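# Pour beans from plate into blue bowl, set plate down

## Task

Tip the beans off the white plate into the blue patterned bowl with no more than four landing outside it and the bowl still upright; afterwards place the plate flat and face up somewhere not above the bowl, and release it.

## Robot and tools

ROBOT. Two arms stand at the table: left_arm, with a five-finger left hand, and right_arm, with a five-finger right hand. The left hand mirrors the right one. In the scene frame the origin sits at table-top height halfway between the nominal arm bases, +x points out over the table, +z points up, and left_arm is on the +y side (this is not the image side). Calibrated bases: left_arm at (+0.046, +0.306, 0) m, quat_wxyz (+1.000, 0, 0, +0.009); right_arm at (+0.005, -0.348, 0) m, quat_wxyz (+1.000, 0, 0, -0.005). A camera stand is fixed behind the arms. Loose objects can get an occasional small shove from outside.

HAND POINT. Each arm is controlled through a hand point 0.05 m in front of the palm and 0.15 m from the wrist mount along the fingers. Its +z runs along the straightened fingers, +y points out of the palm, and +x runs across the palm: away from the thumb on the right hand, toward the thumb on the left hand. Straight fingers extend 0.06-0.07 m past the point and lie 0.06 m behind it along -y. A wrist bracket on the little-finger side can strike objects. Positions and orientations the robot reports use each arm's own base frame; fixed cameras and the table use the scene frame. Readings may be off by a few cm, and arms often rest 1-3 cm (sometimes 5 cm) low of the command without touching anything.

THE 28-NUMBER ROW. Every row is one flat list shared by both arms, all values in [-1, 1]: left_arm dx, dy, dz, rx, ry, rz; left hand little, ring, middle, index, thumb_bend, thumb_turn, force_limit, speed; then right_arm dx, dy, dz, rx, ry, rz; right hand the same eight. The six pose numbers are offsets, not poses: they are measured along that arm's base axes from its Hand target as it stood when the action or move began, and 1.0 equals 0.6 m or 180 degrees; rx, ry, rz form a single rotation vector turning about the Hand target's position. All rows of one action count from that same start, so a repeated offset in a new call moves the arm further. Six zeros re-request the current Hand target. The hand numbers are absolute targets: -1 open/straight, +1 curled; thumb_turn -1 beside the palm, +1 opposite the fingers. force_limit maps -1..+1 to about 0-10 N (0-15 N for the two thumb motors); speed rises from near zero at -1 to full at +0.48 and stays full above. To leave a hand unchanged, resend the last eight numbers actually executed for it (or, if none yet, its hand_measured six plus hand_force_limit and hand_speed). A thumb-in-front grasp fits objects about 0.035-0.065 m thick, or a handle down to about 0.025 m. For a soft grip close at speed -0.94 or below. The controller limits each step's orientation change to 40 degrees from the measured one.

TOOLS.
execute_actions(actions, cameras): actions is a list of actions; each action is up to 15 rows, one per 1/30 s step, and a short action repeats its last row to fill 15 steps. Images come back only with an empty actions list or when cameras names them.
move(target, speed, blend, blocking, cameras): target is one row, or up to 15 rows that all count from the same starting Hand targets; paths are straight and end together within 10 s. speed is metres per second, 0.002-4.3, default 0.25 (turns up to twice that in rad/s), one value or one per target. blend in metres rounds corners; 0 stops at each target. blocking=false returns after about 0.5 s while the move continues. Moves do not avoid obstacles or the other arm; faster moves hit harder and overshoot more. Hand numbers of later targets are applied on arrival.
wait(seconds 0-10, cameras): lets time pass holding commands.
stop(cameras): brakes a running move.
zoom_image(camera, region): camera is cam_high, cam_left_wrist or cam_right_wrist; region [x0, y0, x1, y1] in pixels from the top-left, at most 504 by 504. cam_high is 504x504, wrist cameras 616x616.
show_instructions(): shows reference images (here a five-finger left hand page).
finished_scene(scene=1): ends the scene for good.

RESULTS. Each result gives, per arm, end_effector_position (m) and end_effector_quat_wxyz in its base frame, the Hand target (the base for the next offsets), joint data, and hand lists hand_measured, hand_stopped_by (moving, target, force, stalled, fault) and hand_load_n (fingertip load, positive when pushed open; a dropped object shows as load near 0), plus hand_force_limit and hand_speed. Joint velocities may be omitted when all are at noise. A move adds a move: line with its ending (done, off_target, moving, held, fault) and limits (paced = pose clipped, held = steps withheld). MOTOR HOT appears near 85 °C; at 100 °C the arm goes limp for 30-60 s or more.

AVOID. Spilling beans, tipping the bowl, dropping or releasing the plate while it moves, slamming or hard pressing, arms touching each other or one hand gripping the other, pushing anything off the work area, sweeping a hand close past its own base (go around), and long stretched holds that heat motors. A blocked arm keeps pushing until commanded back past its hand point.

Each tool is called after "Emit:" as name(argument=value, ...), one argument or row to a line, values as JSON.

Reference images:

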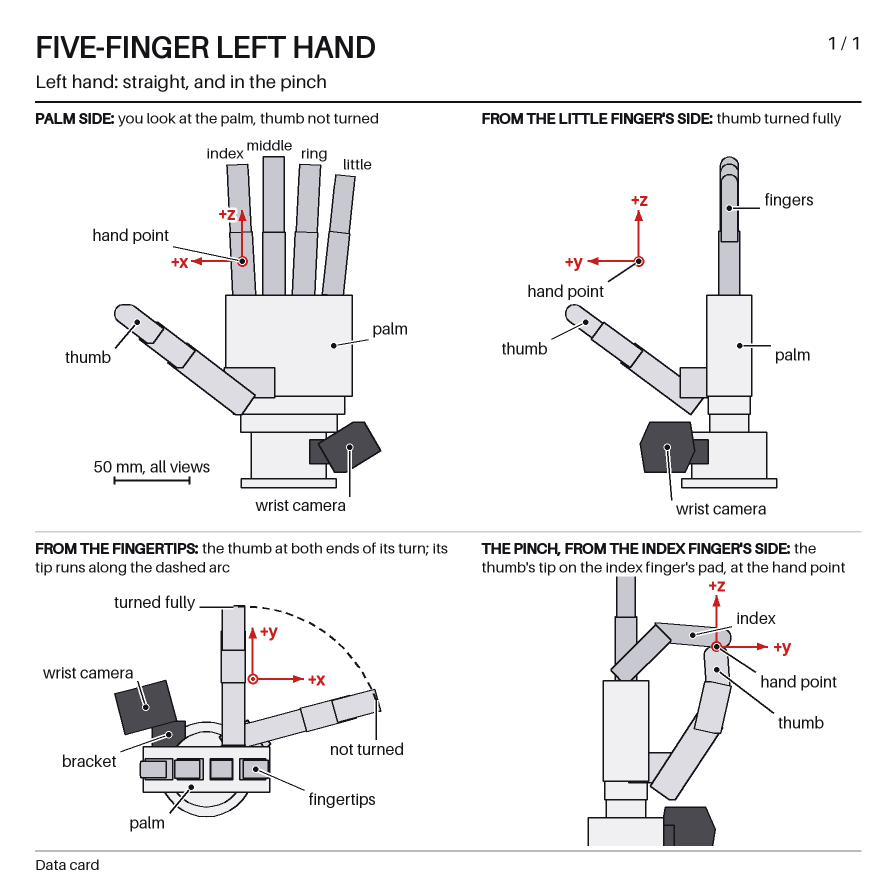

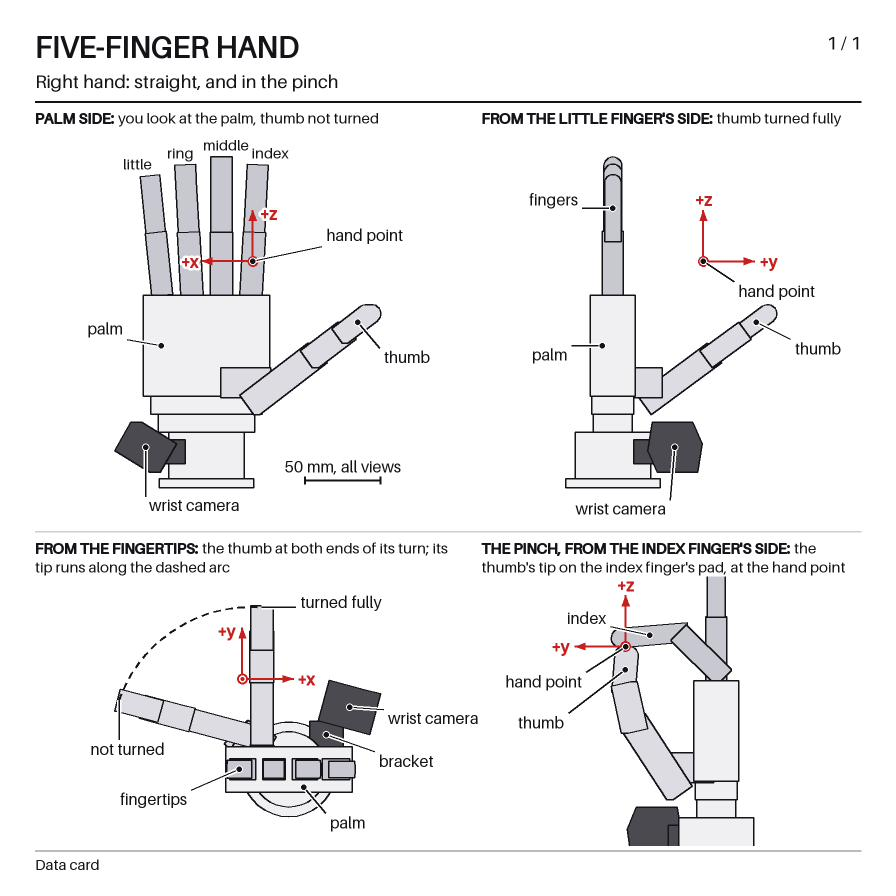

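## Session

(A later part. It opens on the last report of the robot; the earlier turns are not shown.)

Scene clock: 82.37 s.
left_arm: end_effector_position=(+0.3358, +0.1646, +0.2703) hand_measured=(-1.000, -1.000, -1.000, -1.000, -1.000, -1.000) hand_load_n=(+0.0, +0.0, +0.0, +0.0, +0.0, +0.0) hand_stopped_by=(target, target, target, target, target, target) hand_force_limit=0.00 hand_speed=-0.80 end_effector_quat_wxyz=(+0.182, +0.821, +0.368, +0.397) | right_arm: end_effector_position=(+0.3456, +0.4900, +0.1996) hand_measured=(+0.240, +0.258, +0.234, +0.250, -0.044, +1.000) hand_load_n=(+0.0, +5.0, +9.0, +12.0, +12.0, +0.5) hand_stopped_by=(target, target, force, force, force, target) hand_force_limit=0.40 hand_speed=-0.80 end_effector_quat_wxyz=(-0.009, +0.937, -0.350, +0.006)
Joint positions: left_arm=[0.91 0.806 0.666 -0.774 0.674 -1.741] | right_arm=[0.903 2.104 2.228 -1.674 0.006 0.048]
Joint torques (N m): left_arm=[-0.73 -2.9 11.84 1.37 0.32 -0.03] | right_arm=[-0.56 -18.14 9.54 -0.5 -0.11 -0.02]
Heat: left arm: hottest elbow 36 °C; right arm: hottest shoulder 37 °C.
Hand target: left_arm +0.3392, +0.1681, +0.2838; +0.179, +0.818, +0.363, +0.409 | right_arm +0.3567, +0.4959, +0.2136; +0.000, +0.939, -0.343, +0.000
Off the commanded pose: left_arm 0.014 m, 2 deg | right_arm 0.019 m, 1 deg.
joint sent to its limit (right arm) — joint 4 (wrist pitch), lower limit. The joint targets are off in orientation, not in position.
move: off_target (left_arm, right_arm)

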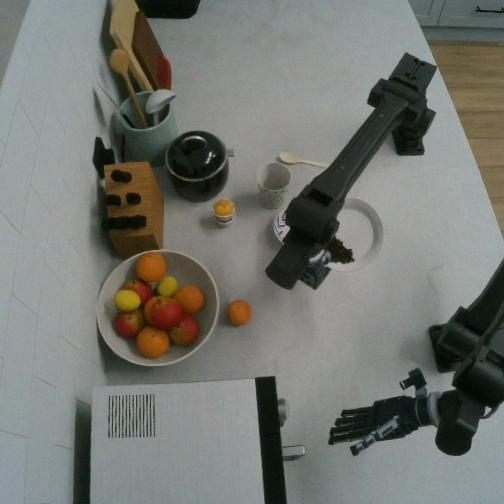

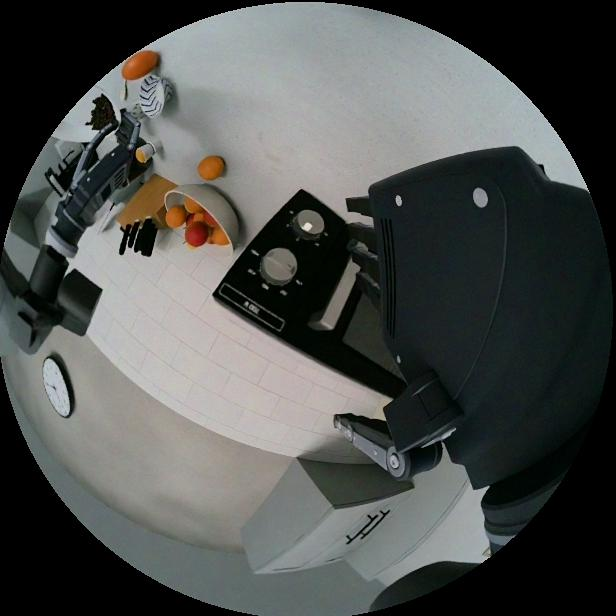

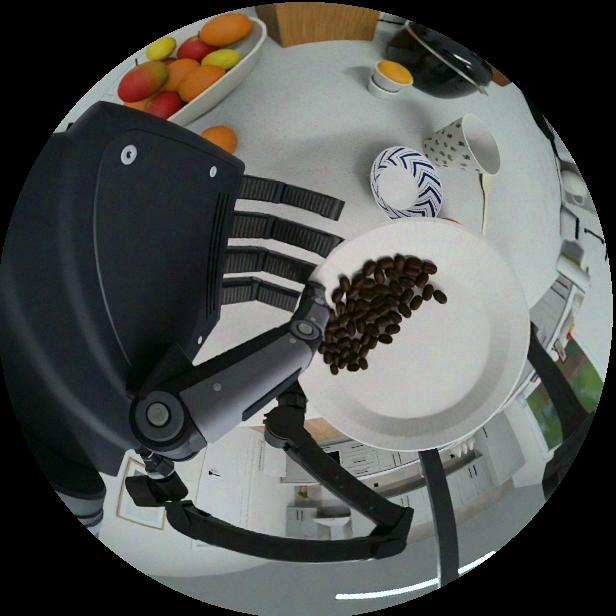

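Emit:
move(
  target=[0,0,0,0,0,0,-1,-1,-1,-1,-1,-1,0,-0.8, 0.02,-0.03,0.0,0.149,-0.125,0,0.24,0.26,0.28,0.28,0.36,1,0.4,-0.8],
  speed=0.15,
  cameras=["all"],
)

Emit:
zoom_image(
  camera="cam_right_wrist",
  region=[200, 140, 540, 480],
)

Emit:
zoom_image(
  camera="cam_left_wrist",
  region=[20, 20, 260, 260],
)

Scene clock: 85.67 s.
left_arm: end_effector_position=(+0.3358, +0.1646, +0.2703) hand_measured=(-1.000, -1.000, -1.000, -1.000, -1.000, -1.000) hand_load_n=(+0.0, +0.0, +0.0, +0.0, +0.0, +0.0) hand_stopped_by=(target, target, target, target, target, target) hand_force_limit=0.00 hand_speed=-0.80 end_effector_quat_wxyz=(+0.182, +0.821, +0.368, +0.397) | right_arm: end_effector_position=(+0.3601, +0.4799, +0.1946) hand_measured=(+0.240, +0.258, +0.234, +0.250, -0.044, +1.000) hand_load_n=(+0.0, +5.0, +9.0, +12.0, +12.0, +1.0) hand_stopped_by=(target, target, force, force, force, target) hand_force_limit=0.40 hand_speed=-0.80 end_effector_quat_wxyz=(-0.259, +0.901, -0.334, +0.094)
Joint positions: left_arm=[0.91 0.806 0.666 -0.774 0.674 -1.741] | right_arm=[0.876 1.675 1.553 -0.892 0.004 0.015]
Joint torques (N m): left_arm=[-0.32 -3.37 11.66 1.43 0.39 -0.03] | right_arm=[-0.73 -16.5 6.27 1.35 -0.09 -0.04]
Heat: left arm: hottest elbow 36 °C; right arm: hottest shoulder 37 °C.
Hand target: left_arm +0.3392, +0.1681, +0.2838; +0.179, +0.818, +0.363, +0.409 | right_arm +0.3686, +0.4779, +0.2136; -0.283, +0.896, -0.327, +0.103
Off the commanded pose: left_arm 0.014 m, 2 deg | right_arm 0.021 m, 3 deg.
move: off_target (left_arm, right_arm)

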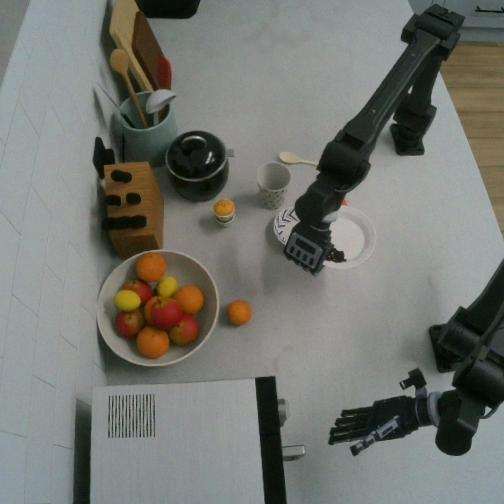

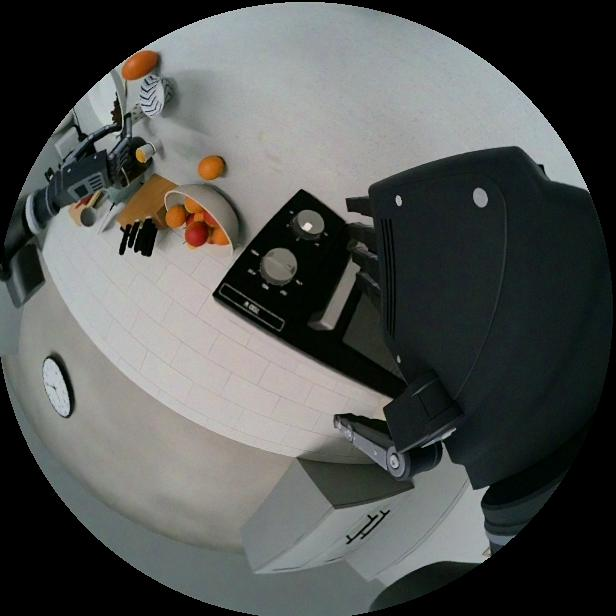

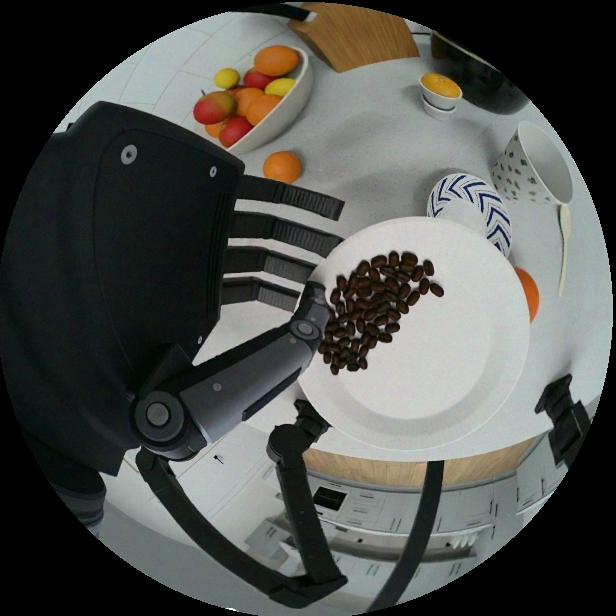

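Scaled by 1.482 from the camera's 616x616 image, which has a finer 880x880 frame.

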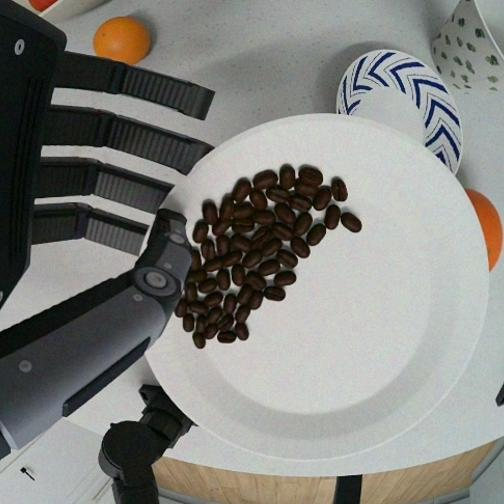

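Scaled by 2.100 from the camera's 616x616 image, which has a finer 880x880 frame.

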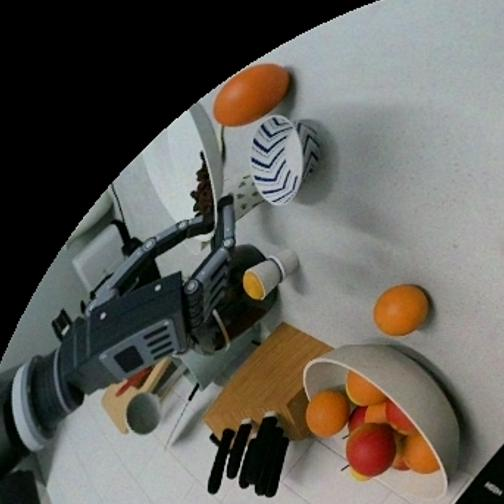

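Emit:
move(
  target=[0,0,0,0,0,0,-1,-1,-1,-1,-1,-1,0,-0.8, 0.269,-0.063,0.06,0.017,-0.014,0,0.24,0.26,0.28,0.28,0.36,1,0.4,-0.8],
  speed=0.15,
  cameras=["all"],
)

Emit:
zoom_image(
  camera="cam_right_wrist",
  region=[200, 140, 540, 480],
)

Emit:
zoom_image(
  camera="cam_left_wrist",
  region=[20, 20, 260, 260],
)

Emit:
zoom_image(
  camera="cam_high",
  region=[220, 160, 380, 320],
)

Scene clock: 93.03 s.
left_arm: end_effector_position=(+0.3358, +0.1646, +0.2703) hand_measured=(-1.000, -1.000, -1.000, -1.000, -1.000, -1.000) hand_load_n=(+0.0, -0.5, +0.0, +0.0, +0.0, +0.0) hand_stopped_by=(target, target, target, target, target, target) hand_force_limit=0.00 hand_speed=-0.80 end_effector_quat_wxyz=(+0.182, +0.821, +0.368, +0.397) | right_arm: end_effector_position=(+0.5157, +0.4336, +0.2277) hand_measured=(+0.240, +0.258, +0.234, +0.250, -0.044, +1.000) hand_load_n=(+0.0, +5.0, +9.0, +12.0, +12.0, +1.0) hand_stopped_by=(target, target, force, force, force, target) hand_force_limit=0.40 hand_speed=-0.80 end_effector_quat_wxyz=(-0.296, +0.888, -0.336, +0.103)
Joint positions: left_arm=[0.91 0.806 0.666 -0.774 0.674 -1.741] | right_arm=[0.628 1.843 1.85 -0.955 -0.146 -0.173]
Joint torques (N m): left_arm=[-0.32 -3.14 11.73 1.37 0.35 0] | right_arm=[0.09 -15.38 10.56 0.23 -0.23 -0.03]
Heat: left arm: hottest elbow 36 °C; right arm: hottest shoulder 36 °C.
Hand target: left_arm +0.3392, +0.1681, +0.2838; +0.179, +0.818, +0.363, +0.409 | right_arm +0.5300, +0.4401, +0.2496; -0.314, +0.885, -0.324, +0.114
Off the commanded pose: left_arm 0.014 m, 2 deg | right_arm 0.027 m, 3 deg.
move: off_target (left_arm, right_arm)

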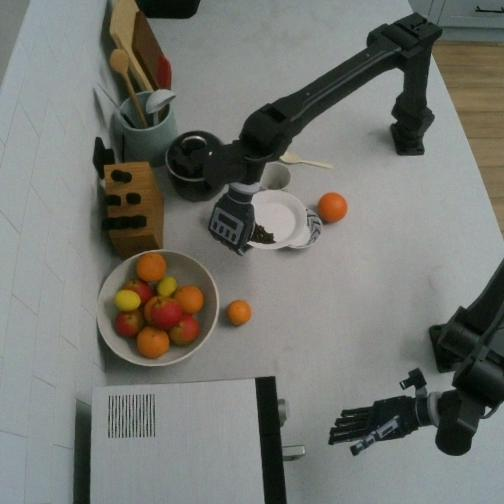

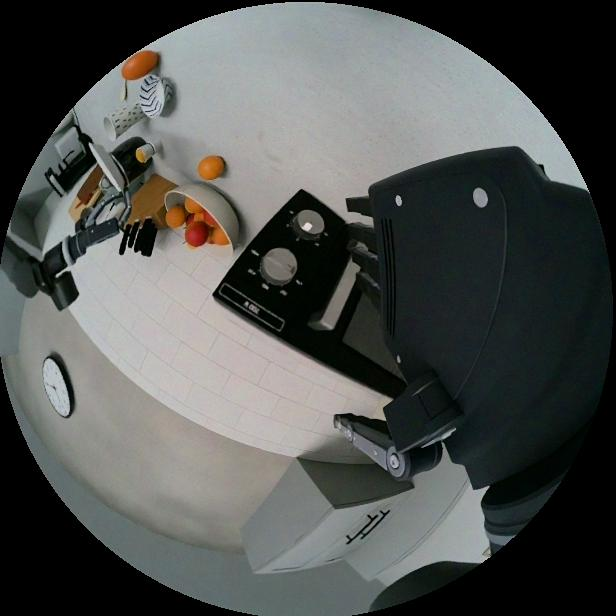

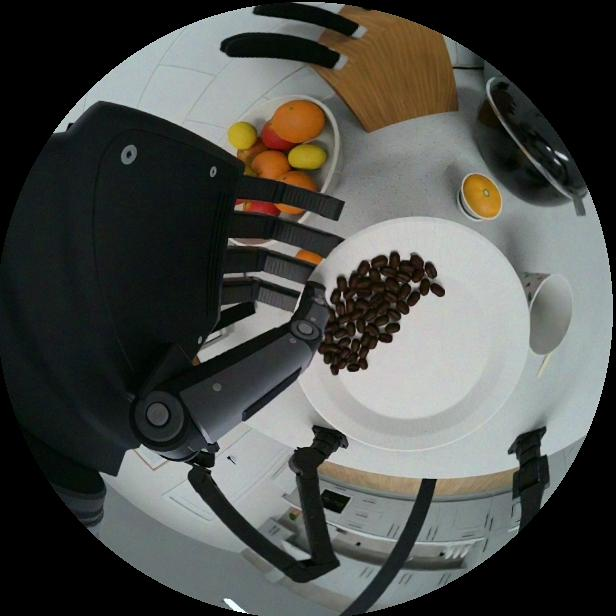

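Scaled by 1.482 from the camera's 616x616 image, which has a finer 880x880 frame.

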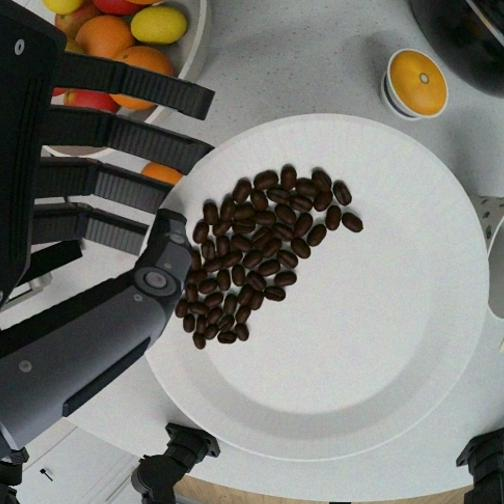

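Scaled by 2.100 from the camera's 616x616 image, which has a finer 880x880 frame.

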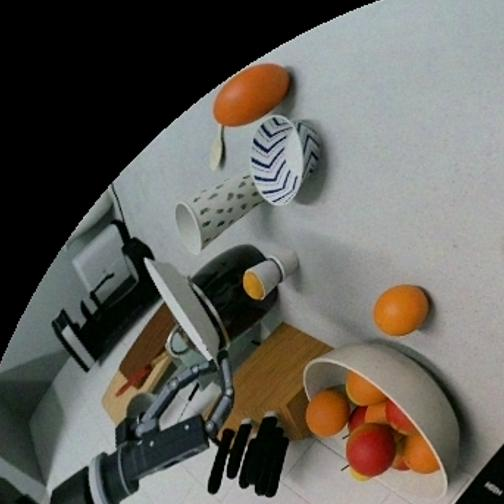

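Scaled by 3.150 from the camera's 504x504 image, which has a finer 720x720 frame.

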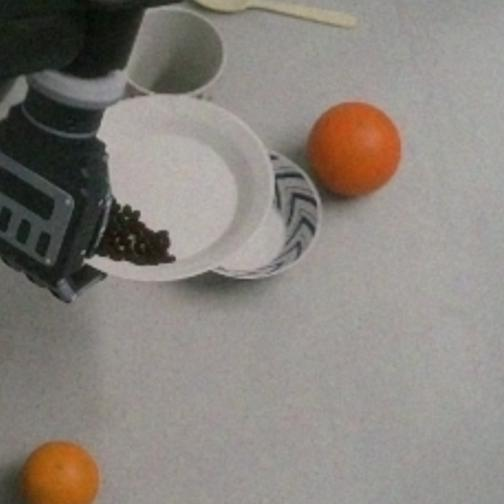

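Emit:
move(
  target=[0,0,0,0,0,0,-1,-1,-1,-1,-1,-1,0,-0.8, 0.066,-0.032,0.017,-0.063,-0.070,0,0.24,0.26,0.28,0.28,0.36,1,0.4,-0.8],
  speed=0.15,
  cameras=["all"],
)

Emit:
zoom_image(
  camera="cam_right_wrist",
  region=[200, 140, 540, 480],
)

Emit:
zoom_image(
  camera="cam_left_wrist",
  region=[20, 20, 260, 260],
)

Emit:
zoom_image(
  camera="cam_high",
  region=[220, 160, 380, 320],
)

Scene clock: 97.10 s.
left_arm: end_effector_position=(+0.3358, +0.1646, +0.2703) hand_measured=(-1.000, -1.000, -1.000, -1.000, -1.000, -1.000) hand_load_n=(+0.0, +0.0, +0.0, +0.0, +0.0, +0.0) hand_stopped_by=(target, target, target, target, target, target) hand_force_limit=0.00 hand_speed=-0.80 end_effector_quat_wxyz=(+0.182, +0.821, +0.368, +0.397) | right_arm: end_effector_position=(+0.5569, +0.4038, +0.2349) hand_measured=(+0.240, +0.258, +0.234, +0.250, -0.044, +1.000) hand_load_n=(+0.0, +5.0, +9.0, +12.0, +12.0, +0.5) hand_stopped_by=(target, target, force, force, force, target) hand_force_limit=0.40 hand_speed=-0.80 end_effector_quat_wxyz=(-0.238, +0.900, -0.291, +0.219)
Joint positions: left_arm=[0.91 0.806 0.666 -0.774 0.674 -1.741] | right_arm=[0.636 1.862 1.901 -0.955 0.075 -0.335]
Joint torques (N m): left_arm=[-0.32 -2.67 11.77 1.31 0.41 -0.02] | right_arm=[1.14 -15.91 10.8 0.94 0.27 -0.05]
Heat: left arm: hottest elbow 36 °C; right arm: hottest shoulder 36 °C.
Hand target: left_arm +0.3392, +0.1681, +0.2838; +0.179, +0.818, +0.363, +0.409 | right_arm +0.5696, +0.4208, +0.2596; -0.259, +0.894, -0.275, +0.241
Off the commanded pose: left_arm 0.014 m, 2 deg | right_arm 0.033 m, 4 deg.
move: off_target (left_arm, right_arm)

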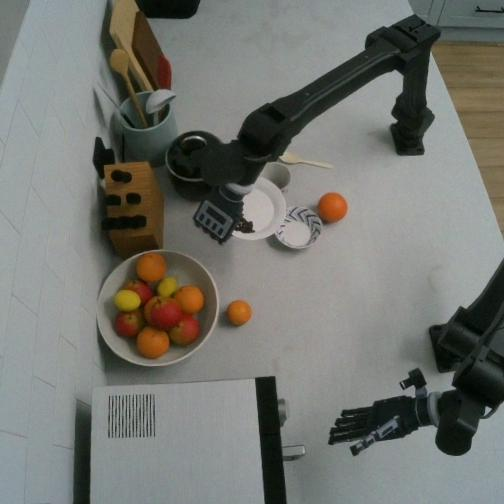

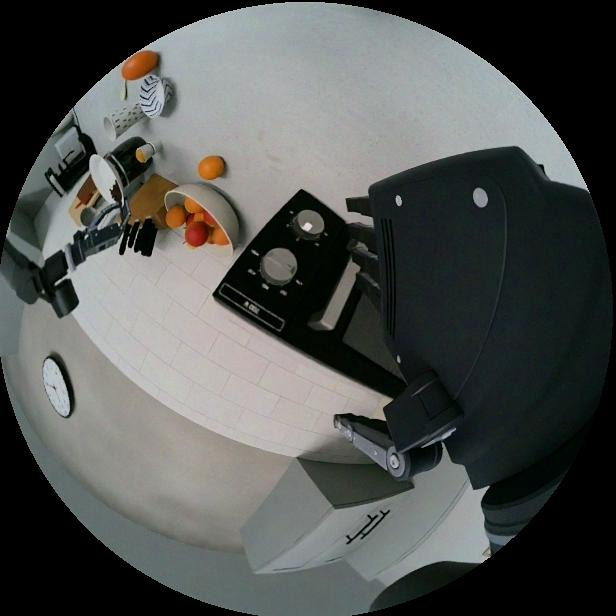

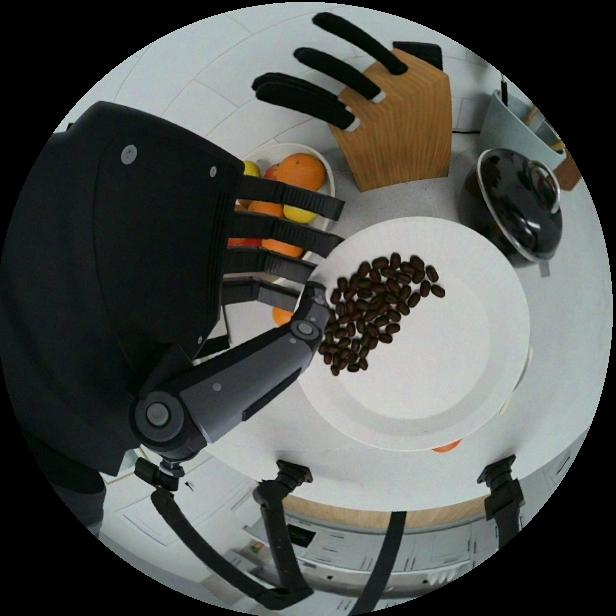

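Scaled by 1.482 from the camera's 616x616 image, which has a finer 880x880 frame.

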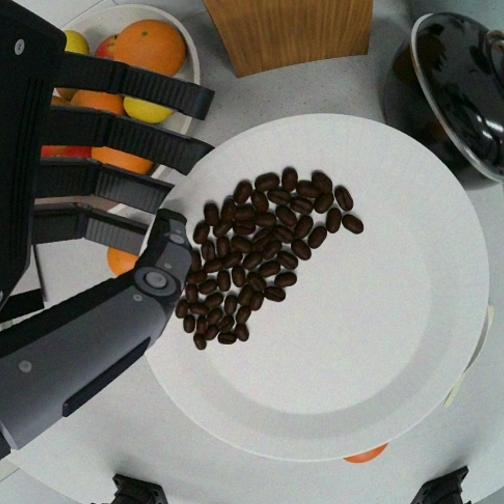

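Scaled by 2.100 from the camera's 616x616 image, which has a finer 880x880 frame.

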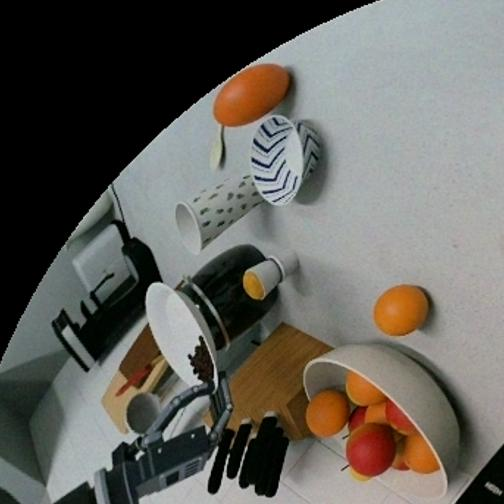

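Scaled by 3.150 from the camera's 504x504 image, which has a finer 720x720 frame.

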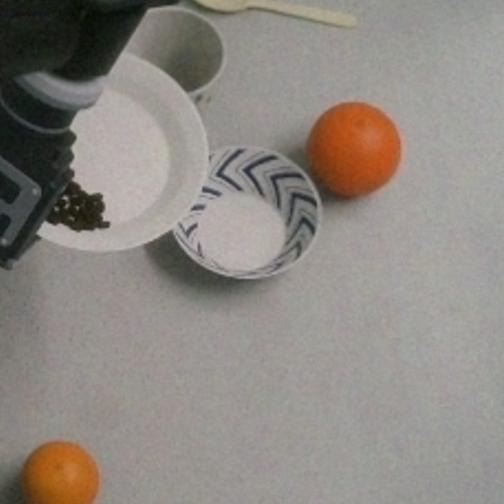

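Emit:
move(
  target=[0,0,0,0,0,0,-1,-1,-1,-1,-1,-1,0,-0.8, 0.0,0.0,-0.1,0.033,-0.030,0,0.24,0.26,0.28,0.28,0.36,1,0.4,-0.8],
  speed=0.12,
  cameras=["all"],
)

Emit:
zoom_image(
  camera="cam_right_wrist",
  region=[200, 140, 540, 480],
)

Emit:
zoom_image(
  camera="cam_left_wrist",
  region=[20, 20, 260, 260],
)

Emit:
zoom_image(
  camera="cam_high",
  region=[220, 160, 380, 320],
)

Scene clock: 100.40 s.
left_arm: end_effector_position=(+0.3358, +0.1646, +0.2703) hand_measured=(-1.000, -1.000, -1.000, -1.000, -1.000, -1.000) hand_load_n=(+0.0, +0.0, +0.0, +0.0, +0.0, +0.0) hand_stopped_by=(target, target, target, target, target, target) hand_force_limit=0.00 hand_speed=-0.80 end_effector_quat_wxyz=(+0.182, +0.821, +0.368, +0.397) | right_arm: end_effector_position=(+0.5671, +0.4154, +0.1762) hand_measured=(+0.240, +0.258, +0.234, +0.250, -0.044, +1.000) hand_load_n=(+0.0, +5.0, +8.5, +12.0, +12.0, +0.5) hand_stopped_by=(target, target, force, force, force, target) hand_force_limit=0.40 hand_speed=-0.80 end_effector_quat_wxyz=(-0.297, +0.876, -0.283, +0.252)
Joint positions: left_arm=[0.91 0.806 0.666 -0.774 0.674 -1.741] | right_arm=[0.636 1.821 1.639 -0.59 0.058 -0.335]
Joint torques (N m): left_arm=[0.03 -3.02 11.71 1.39 0.37 -0.02] | right_arm=[-0.32 -18.67 6.34 1.61 -0.08 0.08]
Heat: left arm: hottest elbow 36 °C; right arm: hottest shoulder 36 °C.
Hand target: left_arm +0.3392, +0.1681, +0.2838; +0.179, +0.818, +0.363, +0.409 | right_arm +0.5697, +0.4208, +0.2000; -0.317, +0.867, -0.274, +0.269
Off the commanded pose: left_arm 0.014 m, 2 deg | right_arm 0.024 m, 3 deg.
move: off_target (left_arm, right_arm)

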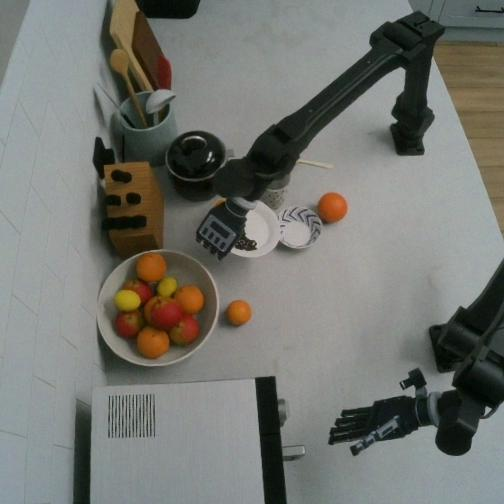

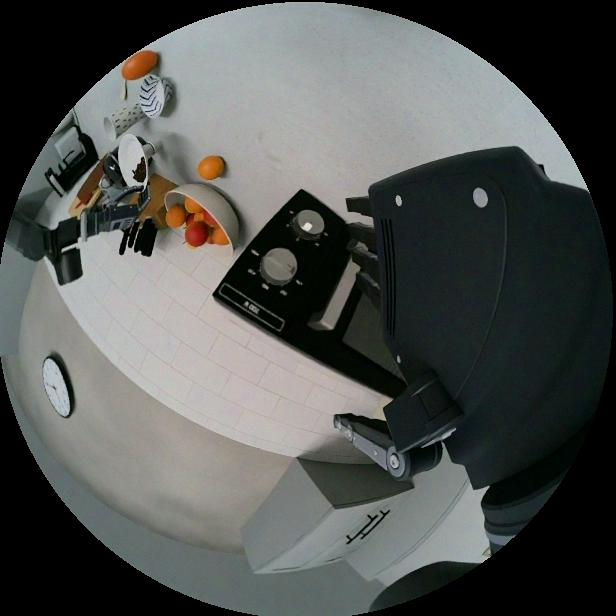

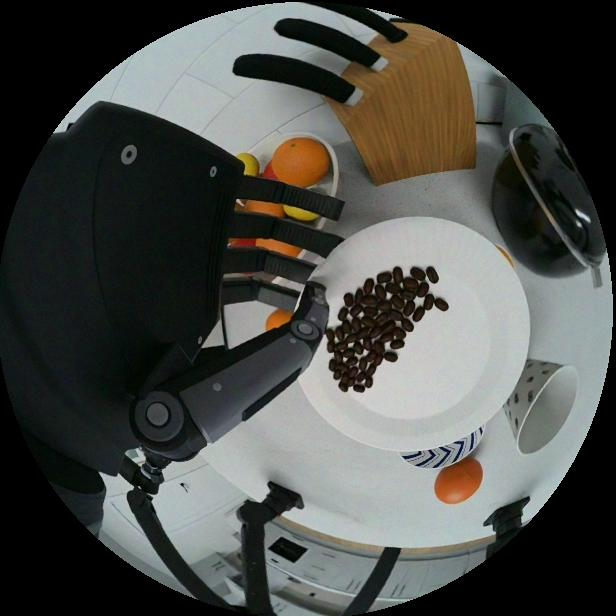

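Scaled by 1.482 from the camera's 616x616 image, which has a finer 880x880 frame.

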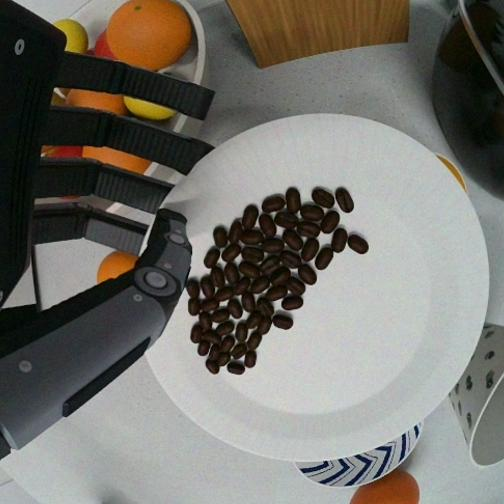

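Scaled by 2.100 from the camera's 616x616 image, which has a finer 880x880 frame.

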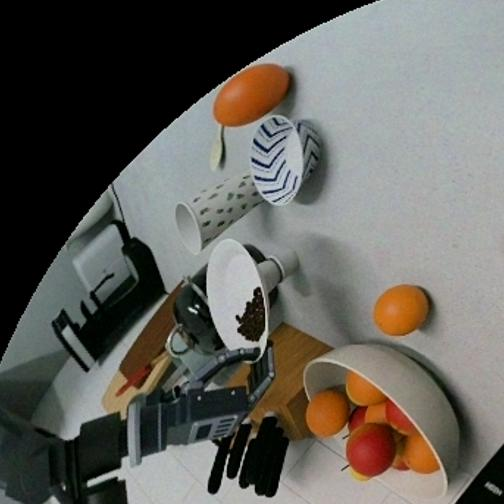

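Scaled by 3.150 from the camera's 504x504 image, which has a finer 720x720 frame.

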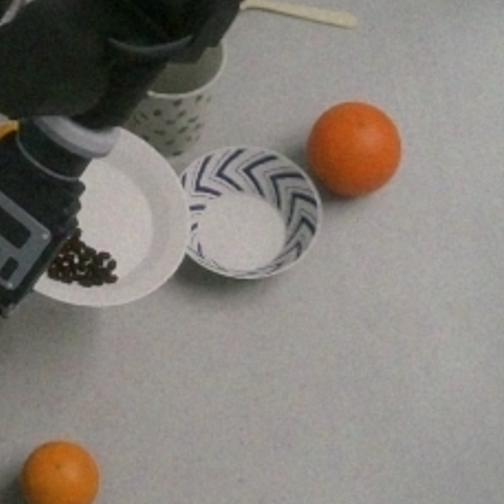

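Emit:
move(
  target=[0,0,0,0,0,0,-1,-1,-1,-1,-1,-1,0,-0.8, -0.132,0.152,0.033,0,0,0,0.24,0.26,0.28,0.28,0.36,1,0.4,-0.8],
  speed=0.12,
  cameras=["all"],
)

Emit:
zoom_image(
  camera="cam_right_wrist",
  region=[200, 140, 540, 480],
)

Emit:
zoom_image(
  camera="cam_left_wrist",
  region=[20, 20, 260, 260],
)

Emit:
zoom_image(
  camera="cam_high",
  region=[220, 160, 380, 320],
)

Scene clock: 103.30 s.
left_arm: end_effector_position=(+0.3358, +0.1646, +0.2703) hand_measured=(-1.000, -1.000, -1.000, -1.000, -1.000, -1.000) hand_load_n=(+0.0, +0.0, +0.0, +0.0, +0.0, +0.0) hand_stopped_by=(target, target, target, target, target, target) hand_force_limit=0.00 hand_speed=-0.80 end_effector_quat_wxyz=(+0.182, +0.821, +0.368, +0.397) | right_arm: end_effector_position=(+0.4835, +0.4989, +0.1734) hand_measured=(+0.240, +0.258, +0.234, +0.250, -0.044, +1.000) hand_load_n=(+0.0, +5.0, +9.0, +12.0, +12.0, +0.5) hand_stopped_by=(target, target, force, force, force, target) hand_force_limit=0.40 hand_speed=-0.80 end_effector_quat_wxyz=(-0.286, +0.884, -0.271, +0.252)
Joint positions: left_arm=[0.91 0.806 0.666 -0.774 0.674 -1.741] | right_arm=[0.833 1.82 1.639 -0.628 0.198 -0.222]
Joint torques (N m): left_arm=[-0.26 -3.02 11.74 1.31 0.37 -0.01] | right_arm=[0.26 -18.14 10.03 0.32 0.37 0.23]
Heat: left arm: hottest elbow 37 °C; right arm: hottest shoulder 36 °C.
Hand target: left_arm +0.3392, +0.1681, +0.2838; +0.179, +0.818, +0.363, +0.409 | right_arm +0.4903, +0.5122, +0.2196; -0.317, +0.867, -0.274, +0.269
Off the commanded pose: left_arm 0.014 m, 2 deg | right_arm 0.049 m, 4 deg.
move: off_target (left_arm, right_arm)

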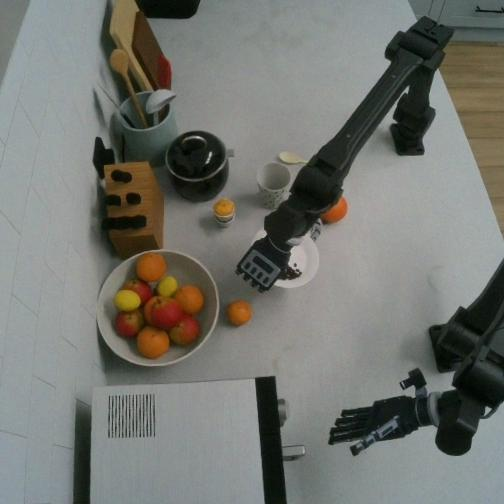

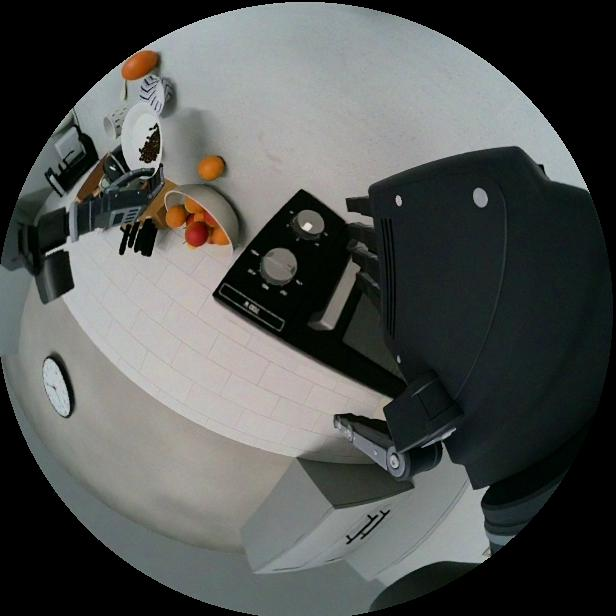

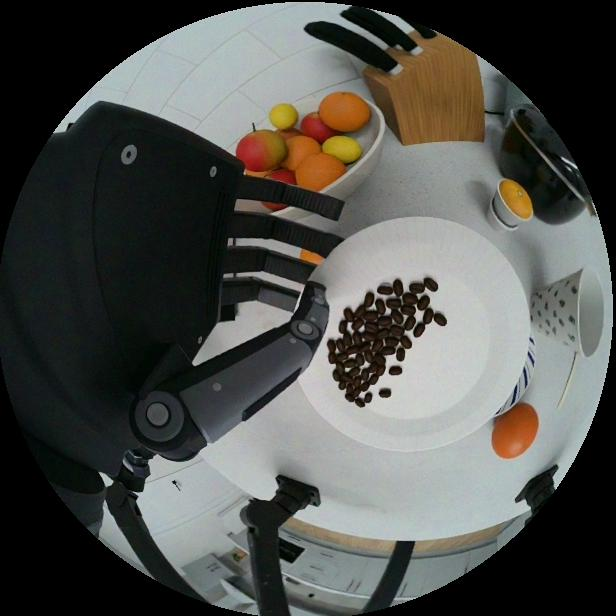

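Scaled by 1.482 from the camera's 616x616 image, which has a finer 880x880 frame.

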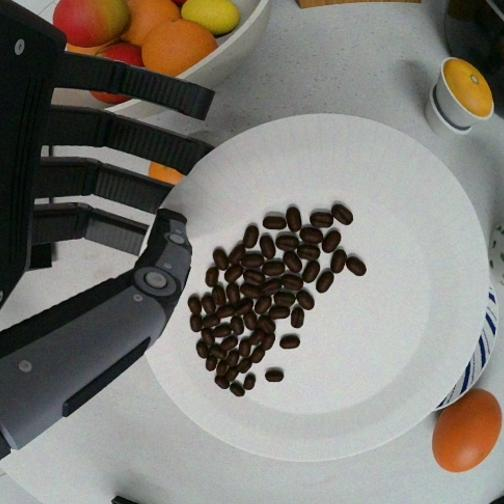

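Scaled by 2.100 from the camera's 616x616 image, which has a finer 880x880 frame.

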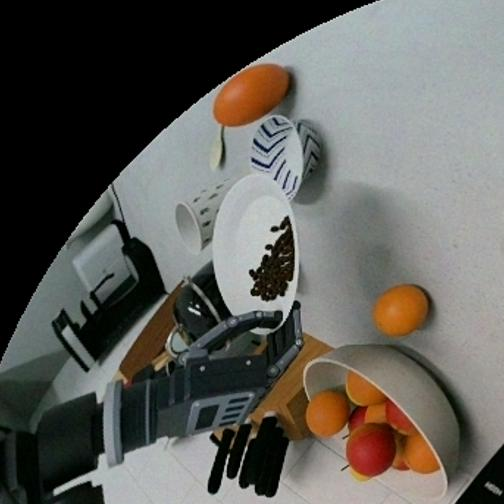

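Scaled by 3.150 from the camera's 504x504 image, which has a finer 720x720 frame.

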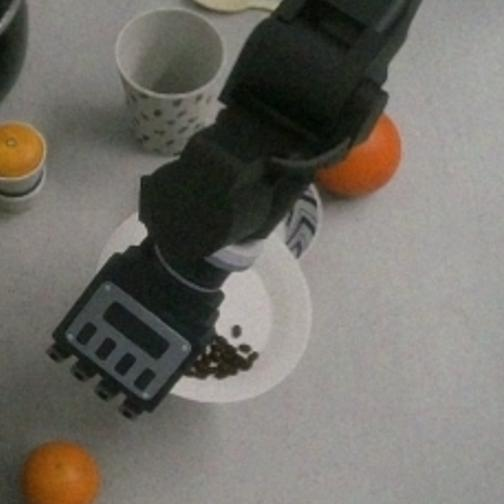

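Emit:
move(
  target=[0,0,0,0,0,0,-1,-1,-1,-1,-1,-1,0,-0.8, 0.036,-0.05,-0.03,0.104,0.033,0,0.24,0.26,0.28,0.28,0.36,1,0.4,-0.8],
  speed=0.12,
  cameras=["all"],
)

Emit:
zoom_image(
  camera="cam_right_wrist",
  region=[200, 140, 540, 480],
)

Emit:
zoom_image(
  camera="cam_left_wrist",
  region=[20, 20, 260, 260],
)

Emit:
zoom_image(
  camera="cam_high",
  region=[220, 160, 380, 320],
)

Scene clock: 109.60 s.
left_arm: end_effector_position=(+0.3358, +0.1646, +0.2703) hand_measured=(-1.000, -1.000, -1.000, -1.000, -1.000, -1.000) hand_load_n=(+0.0, +0.0, +0.0, +0.0, +0.0, -0.5) hand_stopped_by=(target, target, target, target, target, target) hand_force_limit=0.00 hand_speed=-0.80 end_effector_quat_wxyz=(+0.182, +0.821, +0.368, +0.397) | right_arm: end_effector_position=(+0.5055, +0.4826, +0.1733) hand_measured=(+0.240, +0.258, +0.234, +0.250, -0.044, +1.000) hand_load_n=(+0.0, +5.0, +8.5, +12.0, +11.5, +0.5) hand_stopped_by=(target, target, force, force, force, target) hand_force_limit=0.40 hand_speed=-0.80 end_effector_quat_wxyz=(-0.413, +0.834, -0.326, +0.168)
Joint positions: left_arm=[0.91 0.806 0.666 -0.774 0.674 -1.741] | right_arm=[0.702 1.754 1.471 -0.367 -0.088 -0.081]
Joint torques (N m): left_arm=[-0.32 -3.08 11.74 1.5 0.39 0.01] | right_arm=[-1.2 -17.96 6.26 1.76 -0.15 0.25]
Heat: left arm: hottest elbow 37 °C; right arm: hottest shoulder 36 °C.
Hand target: left_arm +0.3392, +0.1681, +0.2838; +0.179, +0.818, +0.363, +0.409 | right_arm +0.5120, +0.4820, +0.2016; -0.440, +0.817, -0.330, +0.175
Off the commanded pose: left_arm 0.014 m, 2 deg | right_arm 0.029 m, 4 deg.
move: off_target (left_arm, right_arm)

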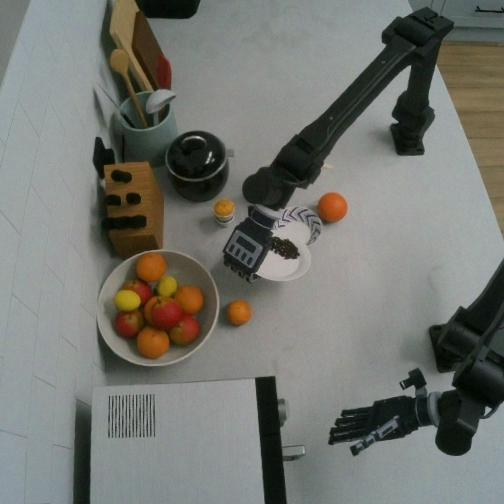

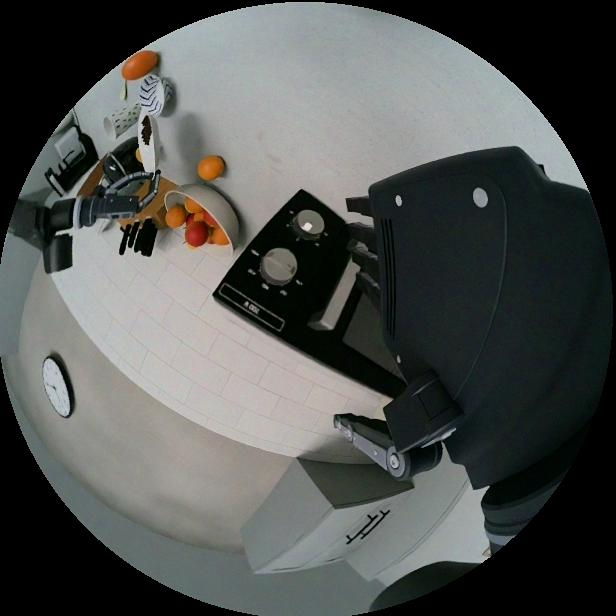

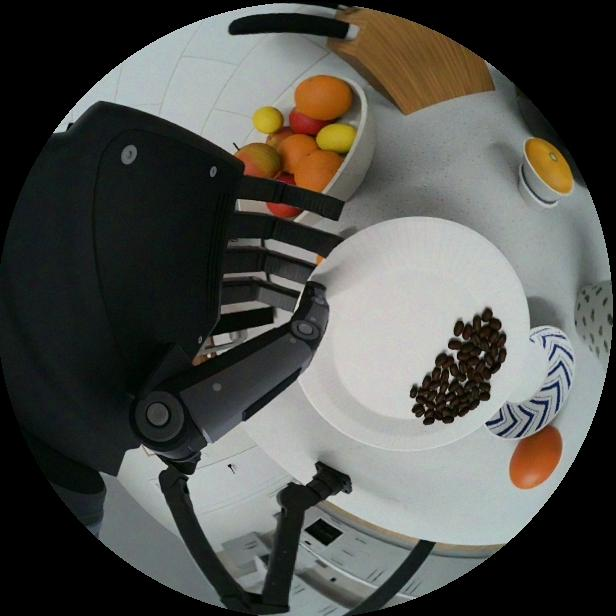

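Scaled by 1.482 from the camera's 616x616 image, which has a finer 880x880 frame.

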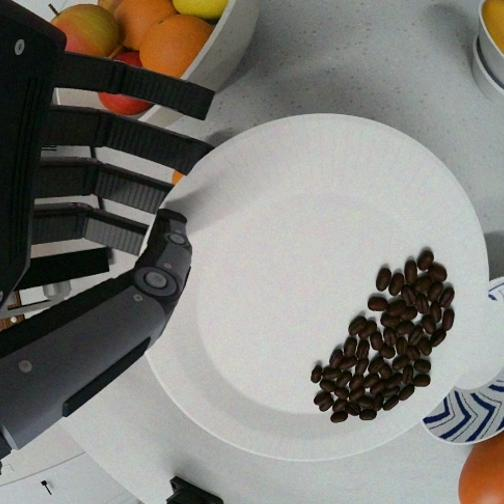

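Scaled by 2.100 from the camera's 616x616 image, which has a finer 880x880 frame.

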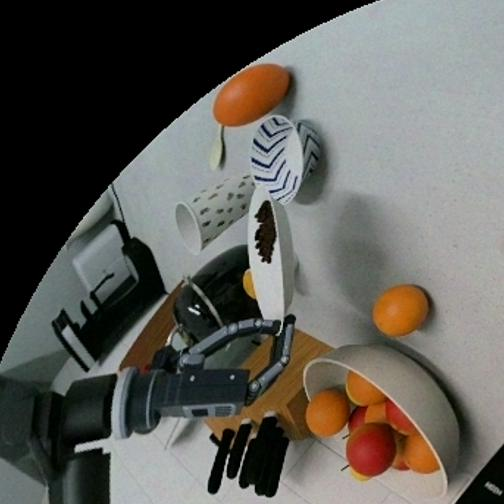

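Scaled by 3.150 from the camera's 504x504 image, which has a finer 720x720 frame.

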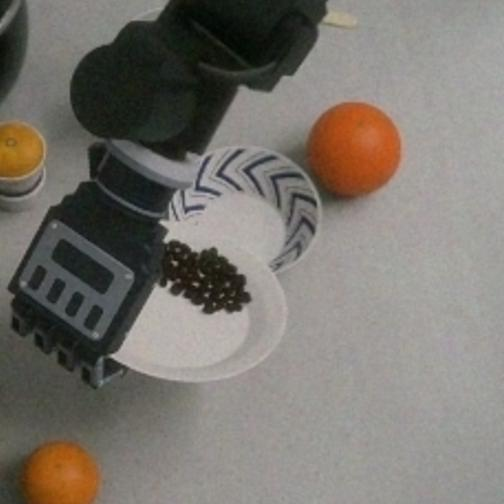

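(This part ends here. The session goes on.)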